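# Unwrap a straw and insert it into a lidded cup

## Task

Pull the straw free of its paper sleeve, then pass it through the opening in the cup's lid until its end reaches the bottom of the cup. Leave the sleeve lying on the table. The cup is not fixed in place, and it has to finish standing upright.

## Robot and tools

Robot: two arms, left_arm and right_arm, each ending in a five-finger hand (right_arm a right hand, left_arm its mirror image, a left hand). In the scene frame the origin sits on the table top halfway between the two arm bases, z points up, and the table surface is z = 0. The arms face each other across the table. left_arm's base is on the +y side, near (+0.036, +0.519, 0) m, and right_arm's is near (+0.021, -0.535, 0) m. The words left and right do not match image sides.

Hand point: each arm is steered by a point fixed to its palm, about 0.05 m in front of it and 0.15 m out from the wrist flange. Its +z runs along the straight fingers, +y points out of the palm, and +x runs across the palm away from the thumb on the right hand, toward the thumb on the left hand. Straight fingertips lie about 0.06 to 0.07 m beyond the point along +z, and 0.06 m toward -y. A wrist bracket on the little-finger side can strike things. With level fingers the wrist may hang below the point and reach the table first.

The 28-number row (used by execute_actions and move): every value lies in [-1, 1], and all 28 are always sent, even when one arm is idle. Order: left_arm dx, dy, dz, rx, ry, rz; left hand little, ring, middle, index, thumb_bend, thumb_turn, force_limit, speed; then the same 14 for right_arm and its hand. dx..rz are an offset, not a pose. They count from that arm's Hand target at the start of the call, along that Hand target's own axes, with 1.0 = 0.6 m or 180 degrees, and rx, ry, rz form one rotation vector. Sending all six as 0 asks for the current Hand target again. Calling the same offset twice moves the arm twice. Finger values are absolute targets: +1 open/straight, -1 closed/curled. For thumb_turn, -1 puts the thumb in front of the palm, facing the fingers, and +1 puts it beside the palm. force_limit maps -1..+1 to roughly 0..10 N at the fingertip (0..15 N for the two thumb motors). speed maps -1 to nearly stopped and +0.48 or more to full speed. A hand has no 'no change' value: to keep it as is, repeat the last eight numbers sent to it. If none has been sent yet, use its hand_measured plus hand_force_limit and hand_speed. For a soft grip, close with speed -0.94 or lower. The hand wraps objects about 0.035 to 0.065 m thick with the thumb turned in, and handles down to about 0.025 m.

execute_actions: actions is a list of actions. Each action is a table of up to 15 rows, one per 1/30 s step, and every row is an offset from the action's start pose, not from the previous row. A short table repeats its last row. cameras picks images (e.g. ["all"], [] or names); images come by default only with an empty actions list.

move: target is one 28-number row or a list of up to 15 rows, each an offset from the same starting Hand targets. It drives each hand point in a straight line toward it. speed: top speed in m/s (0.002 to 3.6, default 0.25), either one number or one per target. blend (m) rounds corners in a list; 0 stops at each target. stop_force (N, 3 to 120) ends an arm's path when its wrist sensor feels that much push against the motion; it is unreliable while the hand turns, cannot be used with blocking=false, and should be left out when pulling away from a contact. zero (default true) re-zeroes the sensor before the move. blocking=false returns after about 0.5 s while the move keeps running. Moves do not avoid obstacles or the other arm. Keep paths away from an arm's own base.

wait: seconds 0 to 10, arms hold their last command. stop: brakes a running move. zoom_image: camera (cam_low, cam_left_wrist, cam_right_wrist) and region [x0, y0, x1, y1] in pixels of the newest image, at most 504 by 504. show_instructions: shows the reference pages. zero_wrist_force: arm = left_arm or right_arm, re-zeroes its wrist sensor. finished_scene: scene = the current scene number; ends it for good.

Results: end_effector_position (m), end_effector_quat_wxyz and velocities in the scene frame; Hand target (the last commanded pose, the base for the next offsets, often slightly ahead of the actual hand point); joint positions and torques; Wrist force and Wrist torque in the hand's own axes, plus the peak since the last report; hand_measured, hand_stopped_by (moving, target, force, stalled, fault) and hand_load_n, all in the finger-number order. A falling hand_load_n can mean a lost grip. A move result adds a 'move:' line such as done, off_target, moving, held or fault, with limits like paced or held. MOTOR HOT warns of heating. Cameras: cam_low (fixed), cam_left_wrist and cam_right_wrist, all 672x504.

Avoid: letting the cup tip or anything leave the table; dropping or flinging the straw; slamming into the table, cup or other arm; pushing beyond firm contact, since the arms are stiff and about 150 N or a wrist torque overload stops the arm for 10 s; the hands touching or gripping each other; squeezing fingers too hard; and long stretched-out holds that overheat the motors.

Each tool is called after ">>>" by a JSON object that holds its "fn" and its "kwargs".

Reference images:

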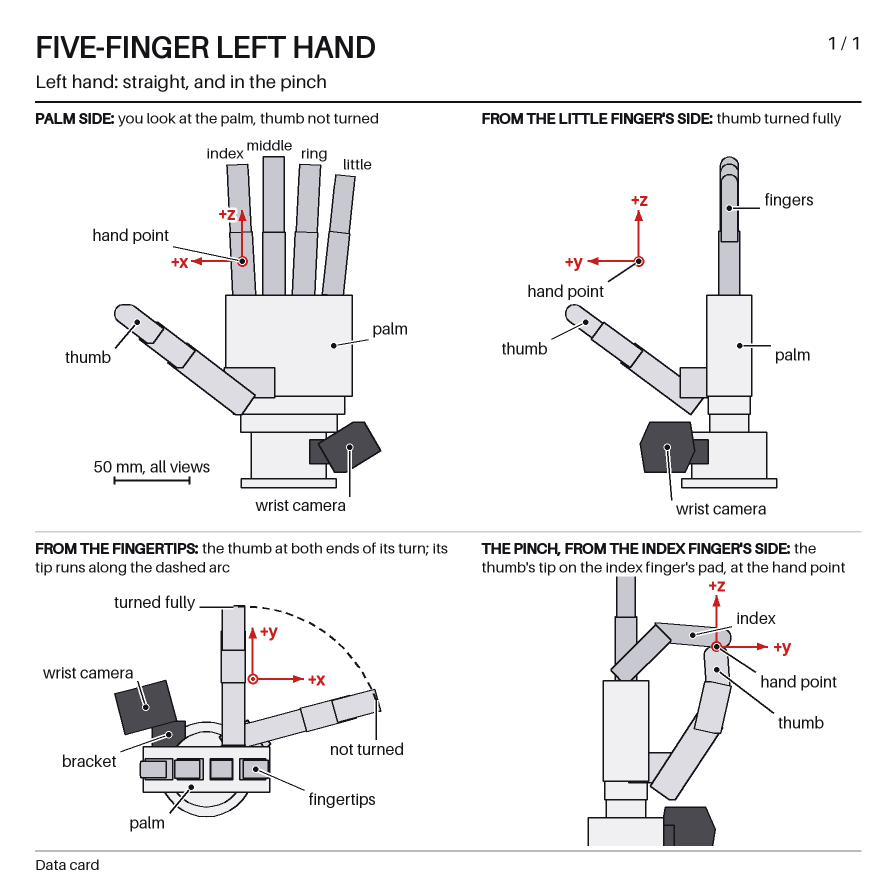

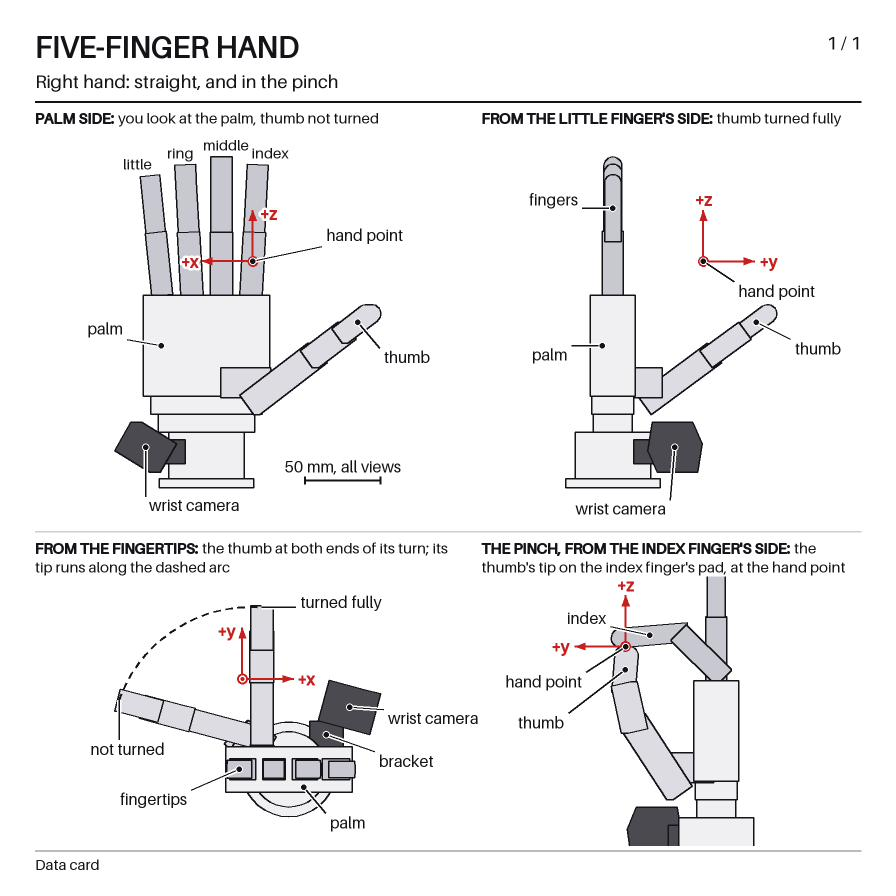

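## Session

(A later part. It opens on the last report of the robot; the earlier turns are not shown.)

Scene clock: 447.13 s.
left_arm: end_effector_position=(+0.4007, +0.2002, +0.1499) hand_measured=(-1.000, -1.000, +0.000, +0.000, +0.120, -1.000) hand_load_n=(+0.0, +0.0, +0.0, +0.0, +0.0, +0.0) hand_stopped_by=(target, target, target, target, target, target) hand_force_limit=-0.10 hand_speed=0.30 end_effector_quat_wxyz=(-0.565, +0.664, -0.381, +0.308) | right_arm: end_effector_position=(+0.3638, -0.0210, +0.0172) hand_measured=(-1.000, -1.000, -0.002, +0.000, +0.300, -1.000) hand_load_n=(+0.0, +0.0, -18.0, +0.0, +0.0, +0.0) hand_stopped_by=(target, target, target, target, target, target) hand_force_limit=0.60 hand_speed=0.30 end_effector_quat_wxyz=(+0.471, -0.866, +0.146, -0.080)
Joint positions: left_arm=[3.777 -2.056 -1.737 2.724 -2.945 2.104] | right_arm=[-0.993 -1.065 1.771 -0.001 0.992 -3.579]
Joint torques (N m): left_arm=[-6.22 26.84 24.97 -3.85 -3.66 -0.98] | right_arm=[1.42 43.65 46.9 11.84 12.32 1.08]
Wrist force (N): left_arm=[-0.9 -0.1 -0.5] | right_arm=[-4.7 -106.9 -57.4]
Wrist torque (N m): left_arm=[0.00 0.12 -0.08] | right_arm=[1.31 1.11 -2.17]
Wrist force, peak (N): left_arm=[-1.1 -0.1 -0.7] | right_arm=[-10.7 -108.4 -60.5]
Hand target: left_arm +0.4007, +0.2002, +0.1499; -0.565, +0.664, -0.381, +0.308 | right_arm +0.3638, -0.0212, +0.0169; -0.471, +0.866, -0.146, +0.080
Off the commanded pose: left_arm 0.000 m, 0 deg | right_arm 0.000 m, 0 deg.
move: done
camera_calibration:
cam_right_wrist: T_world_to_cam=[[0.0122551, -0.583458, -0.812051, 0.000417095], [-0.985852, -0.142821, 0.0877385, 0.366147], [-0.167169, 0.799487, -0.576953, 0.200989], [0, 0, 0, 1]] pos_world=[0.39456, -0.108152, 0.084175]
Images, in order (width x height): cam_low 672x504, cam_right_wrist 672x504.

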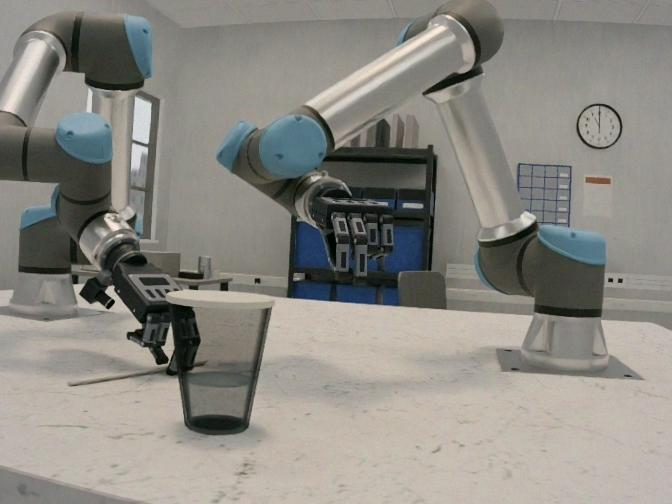

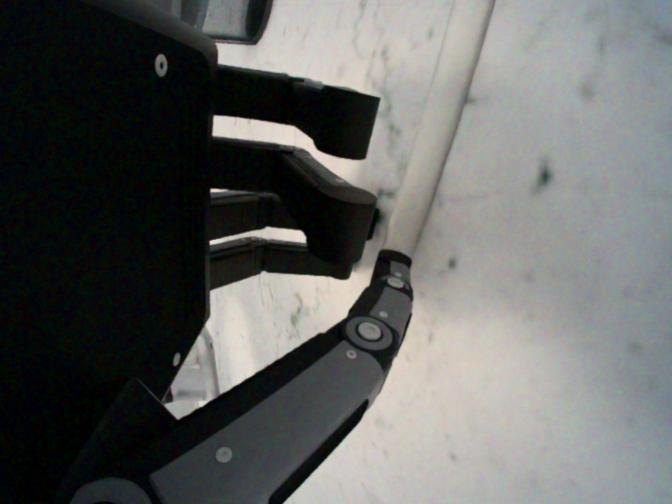

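>>> {"fn": "move", "kwargs": {"target": [0,0,0,0,0,0,-1,-1,0,0,0.12,-1,-0.1,0.3,0,-0.0112,-0.0073,0,0,0,-1,-1,0,0,0.3,-1,0.6,0.3], "speed": 0.05}}

>>> {"fn": "move", "kwargs": {"target": [0,0,0,0,0,0,-1,-1,0,0,0.12,-1,-0.1,0.3,0,0,0,0,0,0,-1,-1,-0.15,-0.15,0.3,-1,0.6,0.0]}}

>>> {"fn": "move", "kwargs": {"target": [0,0,0,0,0,0,-1,-1,0,0,0.12,-1,-0.1,0.3,0,0.025,0.0164,0,0,0,-1,-1,-0.15,-0.15,0.3,-1,0.6,0.0], "speed": 0.006, "stop_force": 4, "cameras": ["cam_low","cam_right_wrist"]}}

>>> {"fn": "zoom_image", "kwargs": {"camera": "cam_right_wrist", "region": [200, 100, 560, 460]}}

>>> {"fn": "zoom_image", "kwargs": {"camera": "cam_low", "region": [60, 320, 240, 428]}}

Scene clock: 452.70 s.
left_arm: end_effector_position=(+0.4007, +0.2002, +0.1499) hand_measured=(-1.000, -1.000, +0.000, +0.000, +0.120, -1.000) hand_load_n=(+0.0, +0.0, +0.0, +0.0, +0.0, +0.0) hand_stopped_by=(target, target, target, target, target, target) hand_force_limit=-0.10 hand_speed=0.30 end_effector_quat_wxyz=(-0.565, +0.664, -0.381, +0.308) | right_arm: end_effector_position=(+0.3634, -0.0207, +0.0218) hand_measured=(-1.000, -1.000, +0.000, +0.000, +0.300, -1.000) hand_load_n=(+0.0, +0.0, +0.0, +0.0, +0.0, +0.0) hand_stopped_by=(target, target, target, target, target, target) hand_force_limit=0.60 hand_speed=0.30 end_effector_quat_wxyz=(+0.472, -0.866, +0.146, -0.079)
Joint positions: left_arm=[3.777 -2.056 -1.737 2.724 -2.945 2.104] | right_arm=[-0.993 -1.071 1.768 0.01 0.99 -3.579]
Joint torques (N m): left_arm=[-7.41 26.1 25.4 -4.06 -3.71 -1.05] | right_arm=[1.77 -38.21 -14.38 -0.29 -0.76 0.14]
Wrist force (N): left_arm=[-0.9 -0.1 -0.7] | right_arm=[-2.4 -1.9 -1.6]
Wrist torque (N m): left_arm=[0.03 0.11 -0.08] | right_arm=[-0.33 0.32 -0.12]
Wrist force, peak (N): left_arm=[-1.0 -0.1 -0.7] | right_arm=[-4.0 -116.4 -61.8]
Hand target: left_arm +0.4007, +0.2002, +0.1499; -0.565, +0.664, -0.381, +0.308 | right_arm +0.3634, -0.0207, +0.0218; -0.472, +0.866, -0.146, +0.079 (not the last commanded pose)
Off the commanded pose: left_arm 0.000 m, 0 deg | right_arm 0.003 m, 0 deg.
FORCE FAULT: contact force on the right arm reached its limit, and that arm stopped. The contact can be on any part of that arm, not only on its tool. That arm's remaining commands of this call were not run. That arm is still stopped at the end of this call. That arm stays stopped for about 10 more seconds. Until then a move that you send moves the other arm only, and its call returns only when the move has ended. Once the stop has ended, the next robot result says so. If the stop ends while you think or write, that arm runs what you send next, counted from a new Hand target: where the arm stands when the stop ends. While its stop runs, that arm, its gripper or tool too, takes no new command. Until it ends, the stop uses up actions while you think or wait. An arm that is not stopped still takes commands.
move: fault (right_arm)

not run: an earlier result of this reply reported a stop or a fault. Calls in your next reply go to the robot.

not run: an earlier result of this reply reported a stop or a fault. Calls in your next reply go to the robot.

Scaled by 1.400 from the camera's 672x504 image, which has a finer 960x720 frame.
This view is cut from an older image: the scene may have changed since it was taken.

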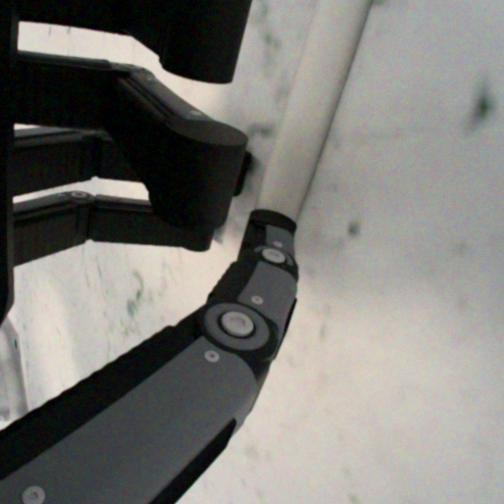

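Scaled by 2.800 from the camera's 672x504 image, which has a finer 960x720 frame.
This view is cut from an older image: the scene may have changed since it was taken.

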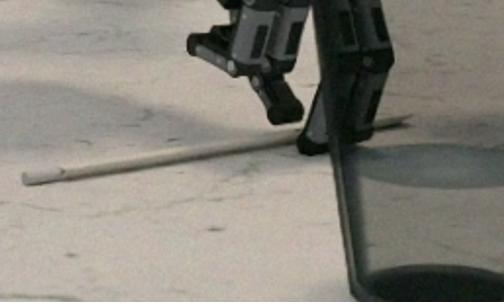

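>>> {"fn": "wait", "kwargs": {"seconds": 10}}

>>> {"fn": "move", "kwargs": {"target": [0,0,0,0,0,0,-1,-1,0,0,0.12,-1,-0.1,0.3,0,0,0,0,0,0,-1,-1,-0.15,-0.12,0.3,-1,0.6,0.0]}}

>>> {"fn": "move", "kwargs": {"target": [0,0,0,0,0,0,-1,-1,0,0,0.12,-1,-0.1,0.3,0,0.025,0.0164,0,0,0,-1,-1,-0.15,-0.12,0.3,-1,0.6,0.0], "speed": 0.006, "stop_force": 4, "cameras": ["cam_low","cam_right_wrist"]}}

>>> {"fn": "zoom_image", "kwargs": {"camera": "cam_low", "region": [60, 320, 240, 428]}}

Scene clock: 469.13 s.
left_arm: end_effector_position=(+0.4007, +0.2002, +0.1499) hand_measured=(-1.000, -1.000, +0.000, +0.000, +0.120, -1.000) hand_load_n=(+0.0, +0.0, +0.0, +0.0, +0.0, +0.0) hand_stopped_by=(target, target, target, target, target, target) hand_force_limit=-0.10 hand_speed=0.30 end_effector_quat_wxyz=(-0.565, +0.664, -0.381, +0.308) | right_arm: end_effector_position=(+0.3634, -0.0207, +0.0218) hand_measured=(-1.000, -1.000, +0.000, +0.000, +0.300, -1.000) hand_load_n=(+0.0, +0.0, +0.0, +0.0, +0.0, +0.0) hand_stopped_by=(target, target, target, target, target, target) hand_force_limit=0.60 hand_speed=0.30 end_effector_quat_wxyz=(+0.472, -0.866, +0.146, -0.079)
Joint positions: left_arm=[3.777 -2.056 -1.737 2.724 -2.945 2.104] | right_arm=[-0.993 -1.071 1.768 0.01 0.99 -3.579]
Joint torques (N m): left_arm=[-7.82 26.58 26.02 -4 -3.58 -0.86] | right_arm=[0.85 -37.53 -13.15 0.02 -0.57 0.03]
Wrist force (N): left_arm=[-0.8 0.0 -0.6] | right_arm=[-2.5 -1.8 -1.7]
Wrist torque (N m): left_arm=[0.04 0.09 -0.08] | right_arm=[-0.31 0.34 -0.13]
Wrist force, peak (N): left_arm=[-1.1 -0.1 -0.8] | right_arm=[-2.5 -2.0 -1.8]
Hand target: left_arm +0.4007, +0.2002, +0.1499; -0.565, +0.664, -0.381, +0.308 | right_arm +0.3634, -0.0207, +0.0218; -0.472, +0.866, -0.146, +0.079 (not the last commanded pose)
Off the commanded pose: left_arm 0.000 m, 0 deg | right_arm 0.003 m, 0 deg.
FORCE FAULT, CONTINUED: the right arm's stop, for the force fault that an earlier result reported, is over. The rest of the stop counts as 19 of the actions that you can send in this scene. During its stop the right arm's controller moved it back a little. That arm's target is now where it stood when the stop ended, not its last command. That arm accepts commands again.
wait: 10.00 s; at rest from the start

Scene clock: 469.63 s.
left_arm: end_effector_position=(+0.4007, +0.2002, +0.1499) hand_measured=(-1.000, -1.000, +0.000, +0.000, +0.120, -1.000) hand_load_n=(+0.0, +0.0, +0.0, +0.0, +0.0, +0.0) hand_stopped_by=(target, target, target, target, target, target) hand_force_limit=-0.10 hand_speed=0.30 end_effector_quat_wxyz=(-0.565, +0.664, -0.381, +0.308) | right_arm: end_effector_position=(+0.3634, -0.0207, +0.0218) hand_measured=(-1.000, -1.000, -0.150, -0.120, +0.300, -1.000) hand_load_n=(+0.0, +0.0, +0.0, +0.0, +0.0, +0.0) hand_stopped_by=(target, target, target, target, target, target) hand_force_limit=0.60 hand_speed=0.00 end_effector_quat_wxyz=(+0.472, -0.866, +0.146, -0.079)
Joint positions: left_arm=[3.777 -2.056 -1.737 2.724 -2.945 2.104] | right_arm=[-0.993 -1.071 1.768 0.01 0.99 -3.579]
Joint torques (N m): left_arm=[-6.71 26.69 25.19 -3.99 -3.48 -0.88] | right_arm=[0.09 -40.77 -13.33 0.35 -0.25 0.17]
Wrist force (N): left_arm=[-0.7 0.2 -0.3] | right_arm=[-2.2 -1.6 -1.5]
Wrist torque (N m): left_arm=[0.05 0.09 -0.08] | right_arm=[-0.29 0.29 -0.11]
Wrist force, peak (N): left_arm=[-1.1 0.2 -0.5] | right_arm=[-2.6 -1.8 -1.6]
Hand target: left_arm +0.4007, +0.2002, +0.1499; -0.565, +0.664, -0.381, +0.308 | right_arm +0.3634, -0.0207, +0.0218; -0.472, +0.866, -0.146, +0.079
Off the commanded pose: left_arm 0.000 m, 0 deg | right_arm 0.000 m, 0 deg.
move: done

Scene clock: 471.53 s.
left_arm: end_effector_position=(+0.4007, +0.2002, +0.1499) hand_measured=(-1.000, -1.000, +0.000, +0.000, +0.120, -1.000) hand_load_n=(+0.0, +0.0, +0.0, +0.0, +0.0, -0.5) hand_stopped_by=(target, target, target, target, target, target) hand_force_limit=-0.10 hand_speed=0.30 end_effector_quat_wxyz=(-0.565, +0.664, -0.381, +0.308) | right_arm: end_effector_position=(+0.3634, -0.0207, +0.0186) hand_measured=(-1.000, -1.000, -0.150, -0.120, +0.300, -1.000) hand_load_n=(+0.0, +0.0, -0.5, +0.0, +0.0, +0.5) hand_stopped_by=(target, target, target, target, target, target) hand_force_limit=0.60 hand_speed=0.00 end_effector_quat_wxyz=(+0.472, -0.866, +0.146, -0.079)
Joint positions: left_arm=[3.777 -2.056 -1.737 2.724 -2.945 2.104] | right_arm=[-0.993 -1.066 1.77 0.002 0.99 -3.579]
Joint torques (N m): left_arm=[-6.83 26.31 25.7 -3.89 -3.53 -0.92] | right_arm=[3.82 -45.34 -26.25 2.52 0.4 0.96]
Wrist force (N): left_arm=[-0.4 -0.1 -0.8] | right_arm=[-2.4 -4.6 -2.6]
Wrist torque (N m): left_arm=[0.03 0.03 -0.05] | right_arm=[-0.38 0.32 -0.18]
Wrist force, peak (N): left_arm=[-0.8 -0.1 -0.9] | right_arm=[-3.4 -10.2 -4.5]
Hand target: left_arm +0.4007, +0.2002, +0.1499; -0.565, +0.664, -0.381, +0.308 | right_arm +0.3634, -0.0207, +0.0186; -0.472, +0.866, -0.146, +0.079 (not the last commanded pose)
Off the commanded pose: left_arm 0.000 m, 0 deg | right_arm 0.015 m, 0 deg.
move: contact (right_arm)
camera_calibration:
cam_right_wrist: T_world_to_cam=[[0.0126891, -0.582443, -0.812773, 0.00156863], [-0.98554, -0.144639, 0.0882638, 0.365619], [-0.168967, 0.7999, -0.575856, 0.202087], [0, 0, 0, 1]] pos_world=[0.394458, -0.107853, 0.0853772]
Images, in order (width x height): cam_low 672x504, cam_right_wrist 672x504.

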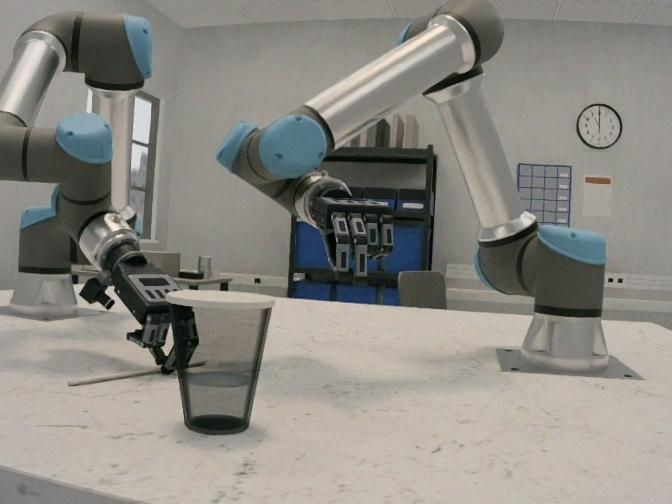

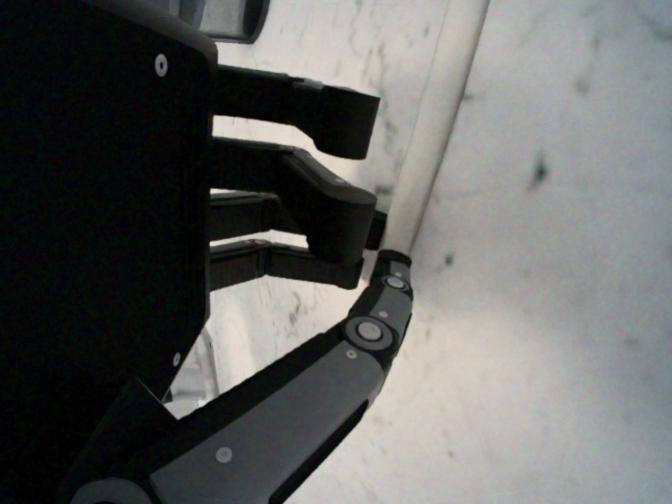

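Scaled by 2.800 from the camera's 672x504 image, which has a finer 960x720 frame.

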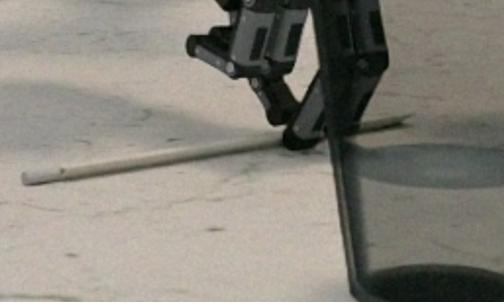

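>>> {"fn": "move", "kwargs": {"target": [0,0,0,0,0,0,-1,-1,0,0,0.12,-1,-0.1,0.3,0,-0.0042,-0.0027,0,0,0,-1,-1,-0.15,-0.12,0.3,-1,0.6,0.0], "speed": 0.02}}

>>> {"fn": "move", "kwargs": {"target": [0,0,0,0,0,0,-1,-1,0,0,0.12,-1,-0.1,0.3,0,0,0,0,0,0,-1,-1,-0.2,-0.19,0.41,-1,0.6,-0.7]}}

>>> {"fn": "move", "kwargs": {"target": [0,0,0,0,0,0,-1,-1,0,0,0.12,-1,-0.1,0.3,0,0.0154,0.01,0,0,0,-1,-1,-0.25,-0.24,0.41,-1,0.6,-0.98], "speed": 0.008, "stop_force": 4, "cameras": ["cam_low","cam_right_wrist"]}}

>>> {"fn": "zoom_image", "kwargs": {"camera": "cam_low", "region": [60, 320, 240, 428]}}

>>> {"fn": "zoom_image", "kwargs": {"camera": "cam_right_wrist", "region": [300, 150, 500, 350]}}

Scene clock: 481.37 s.
left_arm: end_effector_position=(+0.4007, +0.2002, +0.1499) hand_measured=(-1.000, -1.000, +0.000, +0.000, +0.120, -1.000) hand_load_n=(+0.0, +0.0, +0.0, +0.0, +0.0, +0.0) hand_stopped_by=(target, target, target, target, target, target) hand_force_limit=-0.10 hand_speed=0.30 end_effector_quat_wxyz=(-0.565, +0.664, -0.381, +0.308) | right_arm: end_effector_position=(+0.3634, -0.0207, +0.0217) hand_measured=(-1.000, -1.000, -0.150, -0.120, +0.300, -1.000) hand_load_n=(+0.0, +0.0, +0.0, +0.0, +0.0, +0.0) hand_stopped_by=(target, target, target, target, target, target) hand_force_limit=0.60 hand_speed=0.00 end_effector_quat_wxyz=(+0.472, -0.866, +0.146, -0.079)
Joint positions: left_arm=[3.777 -2.056 -1.737 2.724 -2.945 2.104] | right_arm=[-0.993 -1.071 1.768 0.009 0.99 -3.579]
Joint torques (N m): left_arm=[-6.72 25.79 25.17 -3.94 -3.63 -0.88] | right_arm=[7.67 -39.3 -23.7 0.63 0.67 1.11]
Wrist force (N): left_arm=[-0.9 -0.1 -0.6] | right_arm=[-2.4 -1.7 -1.5]
Wrist torque (N m): left_arm=[0.02 0.10 -0.07] | right_arm=[-0.32 0.31 -0.11]
Wrist force, peak (N): left_arm=[-1.2 0.1 -0.7] | right_arm=[-3.0 -5.9 -2.8]
Hand target: left_arm +0.4007, +0.2002, +0.1499; -0.565, +0.664, -0.381, +0.308 | right_arm +0.3634, -0.0206, +0.0216; -0.472, +0.866, -0.146, +0.079
Off the commanded pose: left_arm 0.000 m, 0 deg | right_arm 0.000 m, 0 deg.
move: done

Scene clock: 481.90 s.
left_arm: end_effector_position=(+0.4007, +0.2002, +0.1499) hand_measured=(-1.000, -1.000, +0.000, +0.000, +0.120, -1.000) hand_load_n=(+0.0, +0.0, +0.0, +0.0, +0.0, +0.0) hand_stopped_by=(target, target, target, target, target, target) hand_force_limit=-0.10 hand_speed=0.30 end_effector_quat_wxyz=(-0.565, +0.664, -0.381, +0.308) | right_arm: end_effector_position=(+0.3635, -0.0206, +0.0216) hand_measured=(-1.000, -1.000, -0.200, -0.190, +0.410, -1.000) hand_load_n=(+0.0, +0.0, +0.0, +0.0, +0.0, +0.0) hand_stopped_by=(target, target, target, target, target, target) hand_force_limit=0.60 hand_speed=-0.70 end_effector_quat_wxyz=(+0.472, -0.866, +0.146, -0.079)
Joint positions: left_arm=[3.777 -2.056 -1.737 2.724 -2.945 2.104] | right_arm=[-0.993 -1.071 1.768 0.009 0.99 -3.579]
Joint torques (N m): left_arm=[-7.23 25.48 25.89 -4.05 -3.6 -0.71] | right_arm=[8.25 -30.62 -15.69 -1.4 0.86 1.23]
Wrist force (N): left_arm=[-0.5 0.0 -0.7] | right_arm=[-2.4 -1.6 -1.4]
Wrist torque (N m): left_arm=[0.03 0.05 -0.06] | right_arm=[-0.32 0.32 -0.12]
Wrist force, peak (N): left_arm=[-0.9 -0.3 -0.5] | right_arm=[-2.6 -1.7 -1.4]
Hand target: left_arm +0.4007, +0.2002, +0.1499; -0.565, +0.664, -0.381, +0.308 | right_arm +0.3634, -0.0206, +0.0216; -0.472, +0.866, -0.146, +0.079
Off the commanded pose: left_arm 0.000 m, 0 deg | right_arm 0.000 m, 0 deg.
move: done

Scene clock: 483.73 s.
left_arm: end_effector_position=(+0.4007, +0.2002, +0.1499) hand_measured=(-1.000, -1.000, +0.000, +0.000, +0.120, -1.000) hand_load_n=(+0.0, +0.0, +0.0, +0.0, +0.0, +0.5) hand_stopped_by=(target, target, target, target, target, target) hand_force_limit=-0.10 hand_speed=0.30 end_effector_quat_wxyz=(-0.565, +0.664, -0.381, +0.308) | right_arm: end_effector_position=(+0.3635, -0.0206, +0.0165) hand_measured=(-1.000, -1.000, -0.250, -0.240, +0.410, -1.000) hand_load_n=(+0.0, +0.0, +0.5, +0.0, +1.0, +0.0) hand_stopped_by=(target, target, target, target, target, target) hand_force_limit=0.60 hand_speed=-0.98 end_effector_quat_wxyz=(+0.472, -0.866, +0.146, -0.079)
Joint positions: left_arm=[3.777 -2.056 -1.737 2.724 -2.945 2.104] | right_arm=[-0.993 -1.063 1.771 -0.003 0.99 -3.579]
Joint torques (N m): left_arm=[-6.46 26.44 25.57 -4 -3.44 -0.79] | right_arm=[8.01 -46.34 -24.9 2.32 1.58 1.64]
Wrist force (N): left_arm=[-0.8 -0.2 -0.6] | right_arm=[-2.5 -5.3 -2.7]
Wrist torque (N m): left_arm=[0.00 0.10 -0.07] | right_arm=[-0.44 0.34 -0.21]
Wrist force, peak (N): left_arm=[-1.0 0.0 -0.7] | right_arm=[-2.8 -10.8 -5.2]
Hand target: left_arm +0.4007, +0.2002, +0.1499; -0.565, +0.664, -0.381, +0.308 | right_arm +0.3635, -0.0206, +0.0165; -0.472, +0.866, -0.146, +0.079 (not the last commanded pose)
Off the commanded pose: left_arm 0.000 m, 0 deg | right_arm 0.006 m, 0 deg.
move: contact (right_arm)
camera_calibration:
cam_right_wrist: T_world_to_cam=[[0.0126891, -0.582443, -0.812773, -0.000138193], [-0.98554, -0.144639, 0.0882638, 0.365804], [-0.168967, 0.7999, -0.575856, 0.200878], [0, 0, 0, 1]] pos_world=[0.394458, -0.107853, 0.0832772]
Images, in order (width x height): cam_low 672x504, cam_right_wrist 672x504.

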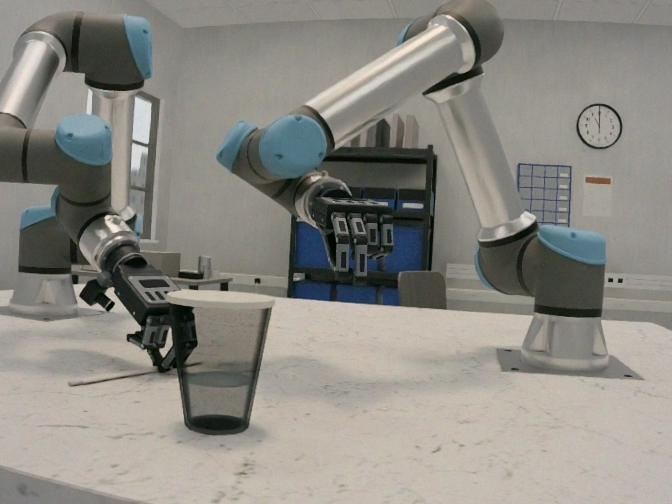

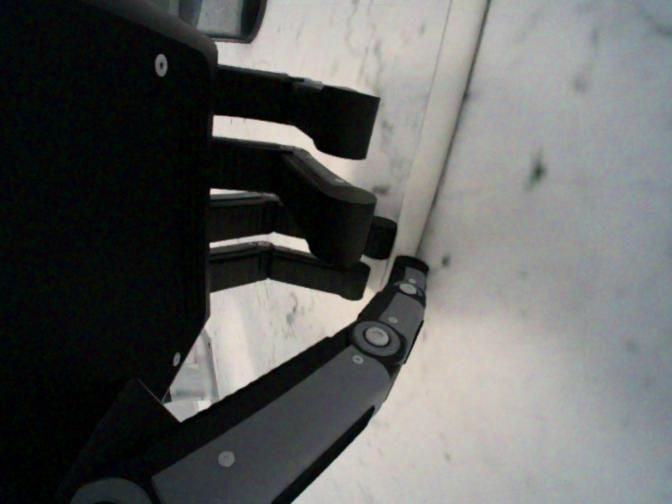

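Scaled by 2.800 from the camera's 672x504 image, which has a finer 960x720 frame.

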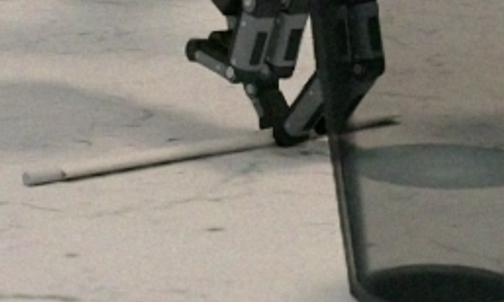

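Scaled by 2.520 from the camera's 672x504 image, which has a finer 960x720 frame.

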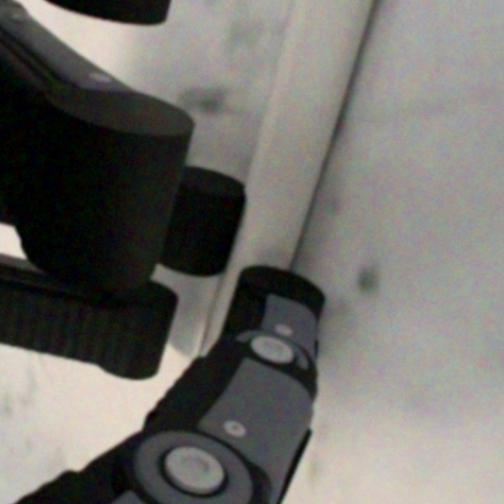

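>>> {"fn": "move", "kwargs": {"target": [0,0,0,0,0,0,-1,-1,0,0,0.12,-1,-0.1,0.3,0,-0.0015,-0.0128,0,0,0,-1,-1,-0.16,-0.15,0.4,-1,0.6,-0.3], "speed": 0.03}}

>>> {"fn": "move", "kwargs": {"target": [0,0,0,0,0,0,-1,-1,0,0,0.12,-1,-0.1,0.3,0,0.016,0.0105,0,0,0,-1,-1,-0.22,-0.21,0.4,-1,0.6,-0.98], "speed": 0.006, "stop_force": 4, "cameras": ["cam_low","cam_right_wrist"]}}

>>> {"fn": "zoom_image", "kwargs": {"camera": "cam_right_wrist", "region": [300, 150, 500, 350]}}

>>> {"fn": "zoom_image", "kwargs": {"camera": "cam_low", "region": [60, 320, 240, 428]}}

Scene clock: 492.47 s.
left_arm: end_effector_position=(+0.4007, +0.2002, +0.1499) hand_measured=(-1.000, -1.000, +0.000, +0.000, +0.120, -1.000) hand_load_n=(+0.0, +0.0, +0.0, +0.0, +0.0, +0.5) hand_stopped_by=(target, target, target, target, target, target) hand_force_limit=-0.10 hand_speed=0.30 end_effector_quat_wxyz=(-0.565, +0.664, -0.381, +0.308) | right_arm: end_effector_position=(+0.3614, -0.0264, +0.0215) hand_measured=(-1.000, -1.000, -0.160, -0.150, +0.400, -1.000) hand_load_n=(+0.0, +0.0, +0.0, +0.0, +0.0, +0.5) hand_stopped_by=(target, target, target, target, target, target) hand_force_limit=0.60 hand_speed=-0.30 end_effector_quat_wxyz=(+0.472, -0.866, +0.146, -0.079)
Joint positions: left_arm=[3.777 -2.056 -1.737 2.724 -2.945 2.104] | right_arm=[-1.003 -1.08 1.785 0.005 0.983 -3.586]
Joint torques (N m): left_arm=[-7.17 25.28 25.84 -4.03 -3.5 -0.81] | right_arm=[6.1 -31.71 -19.2 0.11 -0.76 0]
Wrist force (N): left_arm=[-0.8 0.0 -0.6] | right_arm=[-2.3 -2.0 -1.9]
Wrist torque (N m): left_arm=[0.03 0.09 -0.08] | right_arm=[-0.32 0.31 -0.03]
Wrist force, peak (N): left_arm=[-1.0 -0.1 -0.8] | right_arm=[-2.3 -11.1 -12.6]
Hand target: left_arm +0.4007, +0.2002, +0.1499; -0.565, +0.664, -0.381, +0.308 | right_arm +0.3615, -0.0263, +0.0214; -0.472, +0.866, -0.146, +0.079
Off the commanded pose: left_arm 0.000 m, 0 deg | right_arm 0.000 m, 0 deg.
move: done

Scene clock: 494.50 s.
left_arm: end_effector_position=(+0.4007, +0.2002, +0.1499) hand_measured=(-1.000, -1.000, +0.000, +0.000, +0.120, -1.000) hand_load_n=(+0.0, +0.0, -0.5, +0.0, +0.0, +0.0) hand_stopped_by=(target, target, target, target, target, target) hand_force_limit=-0.10 hand_speed=0.30 end_effector_quat_wxyz=(-0.565, +0.664, -0.381, +0.308) | right_arm: end_effector_position=(+0.3615, -0.0262, +0.0171) hand_measured=(-1.000, -1.000, -0.220, -0.210, +0.400, -1.000) hand_load_n=(+0.5, +0.0, +0.0, +0.0, +0.0, +0.0) hand_stopped_by=(target, target, target, target, target, target) hand_force_limit=0.60 hand_speed=-0.98 end_effector_quat_wxyz=(+0.472, -0.866, +0.146, -0.079)
Joint positions: left_arm=[3.777 -2.056 -1.737 2.724 -2.945 2.104] | right_arm=[-1.002 -1.073 1.788 -0.005 0.983 -3.586]
Joint torques (N m): left_arm=[-7.33 25.51 25.36 -4.04 -3.46 -0.62] | right_arm=[3.95 -46.04 -25.83 2.23 1.53 0.96]
Wrist force (N): left_arm=[-0.4 -0.2 -0.5] | right_arm=[-2.4 -2.0 -1.7]
Wrist torque (N m): left_arm=[-0.01 0.05 -0.05] | right_arm=[-0.30 0.31 -0.03]
Wrist force, peak (N): left_arm=[-0.9 0.0 -0.8] | right_arm=[-3.0 -9.7 -2.3]
Hand target: left_arm +0.4007, +0.2002, +0.1499; -0.565, +0.664, -0.381, +0.308 | right_arm +0.3615, -0.0262, +0.0171; -0.472, +0.866, -0.146, +0.079 (not the last commanded pose)
Off the commanded pose: left_arm 0.000 m, 0 deg | right_arm 0.007 m, 0 deg.
move: contact (right_arm)
camera_calibration:
cam_right_wrist: T_world_to_cam=[[0.0126891, -0.582443, -0.812773, -0.0028881], [-0.98554, -0.144639, 0.0882638, 0.363069], [-0.168967, 0.7999, -0.575856, 0.205382], [0, 0, 0, 1]] pos_world=[0.392558, -0.113453, 0.0838772]
Images, in order (width x height): cam_low 672x504, cam_right_wrist 672x504.

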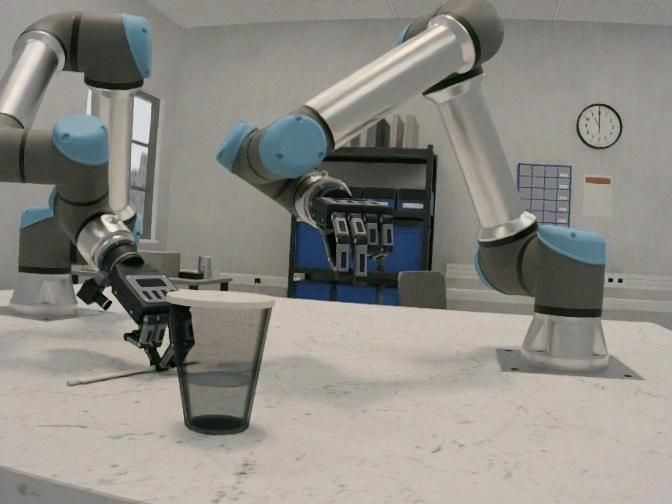

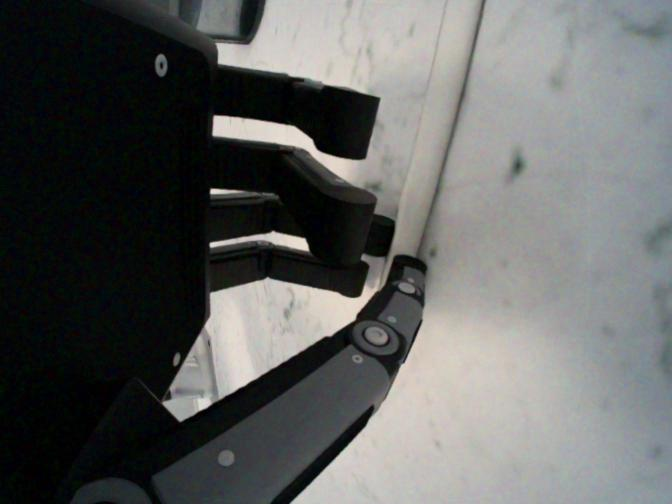

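Scaled by 2.520 from the camera's 672x504 image, which has a finer 960x720 frame.

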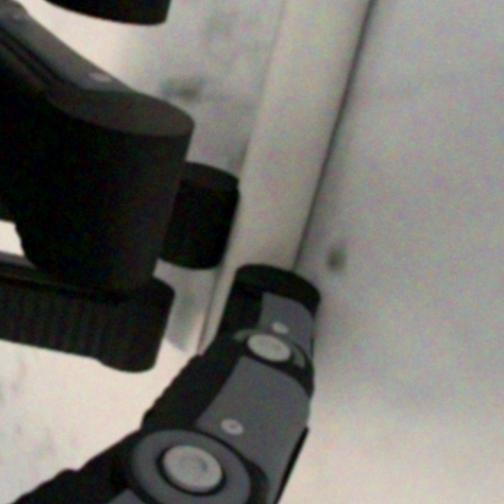

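Scaled by 2.800 from the camera's 672x504 image, which has a finer 960x720 frame.

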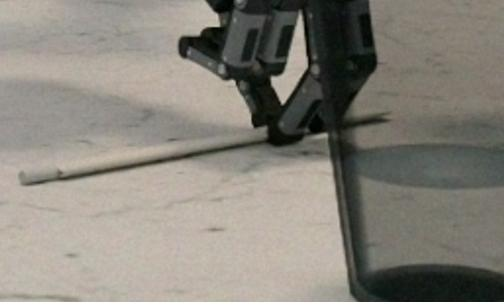

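>>> {"fn": "move", "kwargs": {"target": [0,0,0,0,0,0,-1,-1,0,0,0.12,-1,-0.1,0.3,0,0.0014,0.0009,0,0,0,-1,-1,-0.6,-0.6,0.4,-1,0.4,-0.95], "cameras": ["cam_low","cam_right_wrist"]}}

>>> {"fn": "zoom_image", "kwargs": {"camera": "cam_right_wrist", "region": [300, 150, 500, 350]}}

>>> {"fn": "zoom_image", "kwargs": {"camera": "cam_low", "region": [60, 320, 240, 428]}}

Scene clock: 501.00 s.
left_arm: end_effector_position=(+0.4007, +0.2002, +0.1499) hand_measured=(-1.000, -1.000, +0.000, +0.000, +0.120, -1.000) hand_load_n=(+0.0, +0.0, +0.0, +0.0, +0.0, +0.0) hand_stopped_by=(target, target, target, target, target, target) hand_force_limit=-0.10 hand_speed=0.30 end_effector_quat_wxyz=(-0.565, +0.664, -0.381, +0.308) | right_arm: end_effector_position=(+0.3615, -0.0262, +0.0161) hand_measured=(-1.000, -1.000, -0.312, -0.600, +0.402, -1.000) hand_load_n=(+0.0, +0.5, +7.0, +0.0, +4.0, +0.5) hand_stopped_by=(target, target, force, target, target, target) hand_force_limit=0.40 hand_speed=-0.95 end_effector_quat_wxyz=(+0.472, -0.866, +0.146, -0.079)
Joint positions: left_arm=[3.777 -2.056 -1.737 2.724 -2.945 2.104] | right_arm=[-1.002 -1.072 1.788 -0.007 0.983 -3.586]
Joint torques (N m): left_arm=[-7.43 26.32 25.78 -3.69 -3.57 -0.53] | right_arm=[-3.66 -33.52 -0.98 2.37 0.52 -1.08]
Wrist force (N): left_arm=[-0.7 -0.3 -0.4] | right_arm=[-2.5 -6.1 -2.9]
Wrist torque (N m): left_arm=[-0.01 0.08 -0.05] | right_arm=[-0.50 0.32 -0.12]
Wrist force, peak (N): left_arm=[-1.0 -0.2 -0.9] | right_arm=[-2.6 -6.2 -2.9]
Hand target: left_arm +0.4007, +0.2002, +0.1499; -0.565, +0.664, -0.381, +0.308 | right_arm +0.3615, -0.0262, +0.0161; -0.472, +0.866, -0.146, +0.079
Off the commanded pose: left_arm 0.000 m, 0 deg | right_arm 0.000 m, 0 deg.
move: done
camera_calibration:
cam_right_wrist: T_world_to_cam=[[0.0126891, -0.582443, -0.812773, -0.00370087], [-0.98554, -0.144639, 0.0882638, 0.363157], [-0.168967, 0.7999, -0.575856, 0.204806], [0, 0, 0, 1]] pos_world=[0.392558, -0.113453, 0.0828772]
Images, in order (width x height): cam_low 672x504, cam_right_wrist 672x504.

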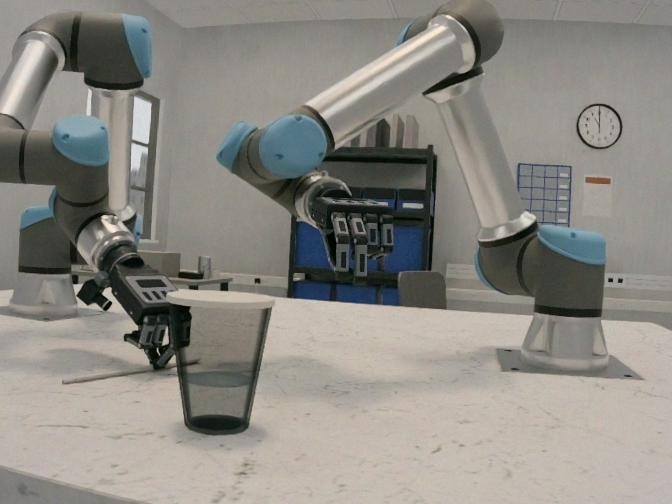

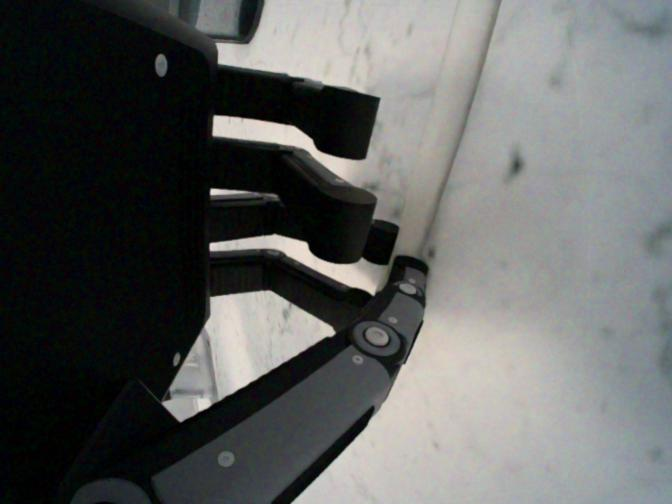

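Scaled by 2.520 from the camera's 672x504 image, which has a finer 960x720 frame.

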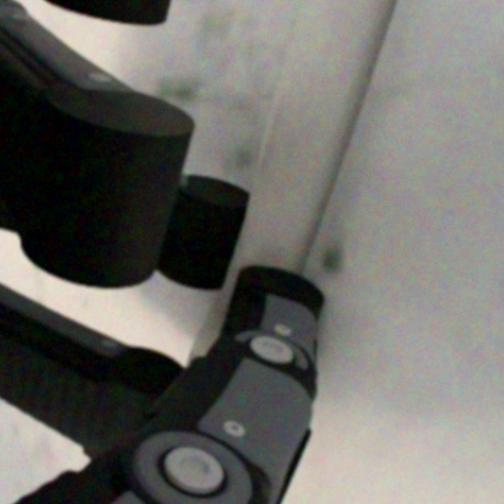

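Scaled by 2.800 from the camera's 672x504 image, which has a finer 960x720 frame.

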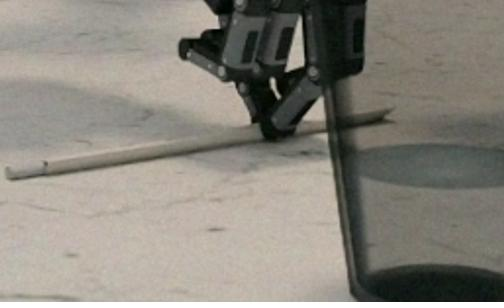

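>>> {"fn": "move", "kwargs": {"target": [0,0,0,0,0,0,-1,-1,0,0,0.12,-1,-0.1,0.3,0,-0.028,-0.018,0,0,0,-1,-1,-0.6,-0.6,0.4,-1,0.4,-0.95], "speed": 0.04, "cameras": ["cam_low","cam_right_wrist"]}}

>>> {"fn": "zoom_image", "kwargs": {"camera": "cam_low", "region": [60, 320, 240, 428]}}

Scene clock: 504.17 s.
left_arm: end_effector_position=(+0.4007, +0.2002, +0.1499) hand_measured=(-1.000, -1.000, +0.000, +0.000, +0.120, -1.000) hand_load_n=(+0.0, +0.0, +0.0, +0.0, +0.0, +0.0) hand_stopped_by=(target, target, target, target, target, target) hand_force_limit=-0.10 hand_speed=0.30 end_effector_quat_wxyz=(-0.565, +0.664, -0.381, +0.308) | right_arm: end_effector_position=(+0.3617, -0.0261, +0.0363) hand_measured=(-1.000, -1.000, -0.312, -0.600, +0.400, -1.000) hand_load_n=(+0.0, +0.5, +0.0, +0.0, +0.0, +0.0) hand_stopped_by=(target, target, force, target, target, target) hand_force_limit=0.40 hand_speed=-0.95 end_effector_quat_wxyz=(+0.472, -0.866, +0.146, -0.079)
Joint positions: left_arm=[3.777 -2.056 -1.737 2.724 -2.945 2.104] | right_arm=[-1.002 -1.102 1.773 0.039 0.983 -3.586]
Joint torques (N m): left_arm=[-6.87 26.45 25.49 -3.93 -3.49 -0.57] | right_arm=[7.02 -29.77 -1.53 -1.28 1.56 2.03]
Wrist force (N): left_arm=[-1.0 0.1 -0.7] | right_arm=[-2.7 -1.7 -1.7]
Wrist torque (N m): left_arm=[0.05 0.13 -0.10] | right_arm=[-0.28 0.37 -0.05]
Wrist force, peak (N): left_arm=[-1.2 -0.1 -0.7] | right_arm=[-2.3 -6.2 -2.8]
Hand target: left_arm +0.4007, +0.2002, +0.1499; -0.565, +0.664, -0.381, +0.308 | right_arm +0.3615, -0.0262, +0.0361; -0.472, +0.866, -0.146, +0.079
Off the commanded pose: left_arm 0.000 m, 0 deg | right_arm 0.000 m, 0 deg.
move: done
camera_calibration:
cam_right_wrist: T_world_to_cam=[[0.0129745, -0.582238, -0.812915, 0.0126987], [-0.985573, -0.144652, 0.0878743, 0.361637], [-0.168753, 0.800047, -0.575715, 0.21631], [0, 0, 0, 1]] pos_world=[0.392758, -0.113353, 0.103077]
Images, in order (width x height): cam_low 672x504, cam_right_wrist 672x504.

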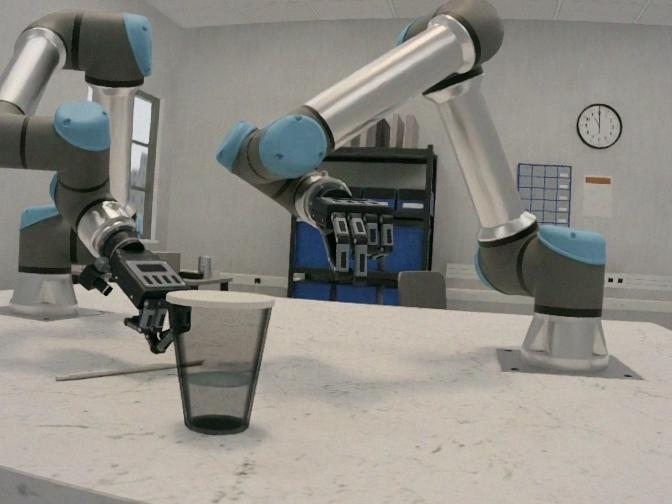

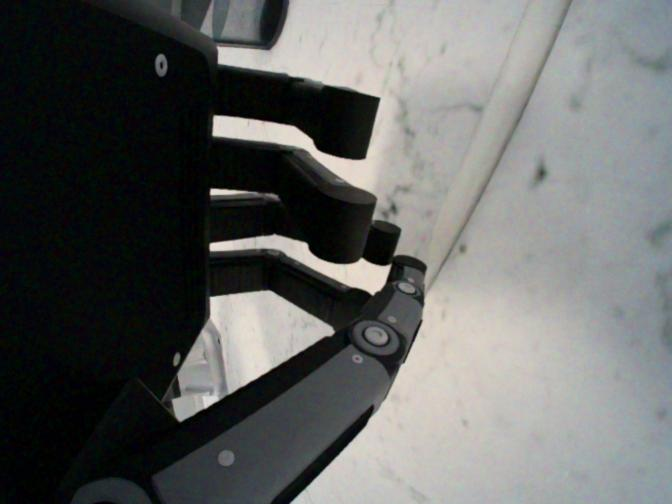

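Scaled by 2.800 from the camera's 672x504 image, which has a finer 960x720 frame.

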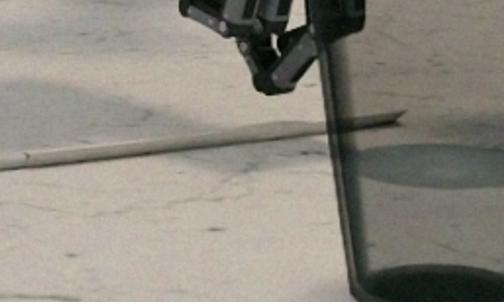

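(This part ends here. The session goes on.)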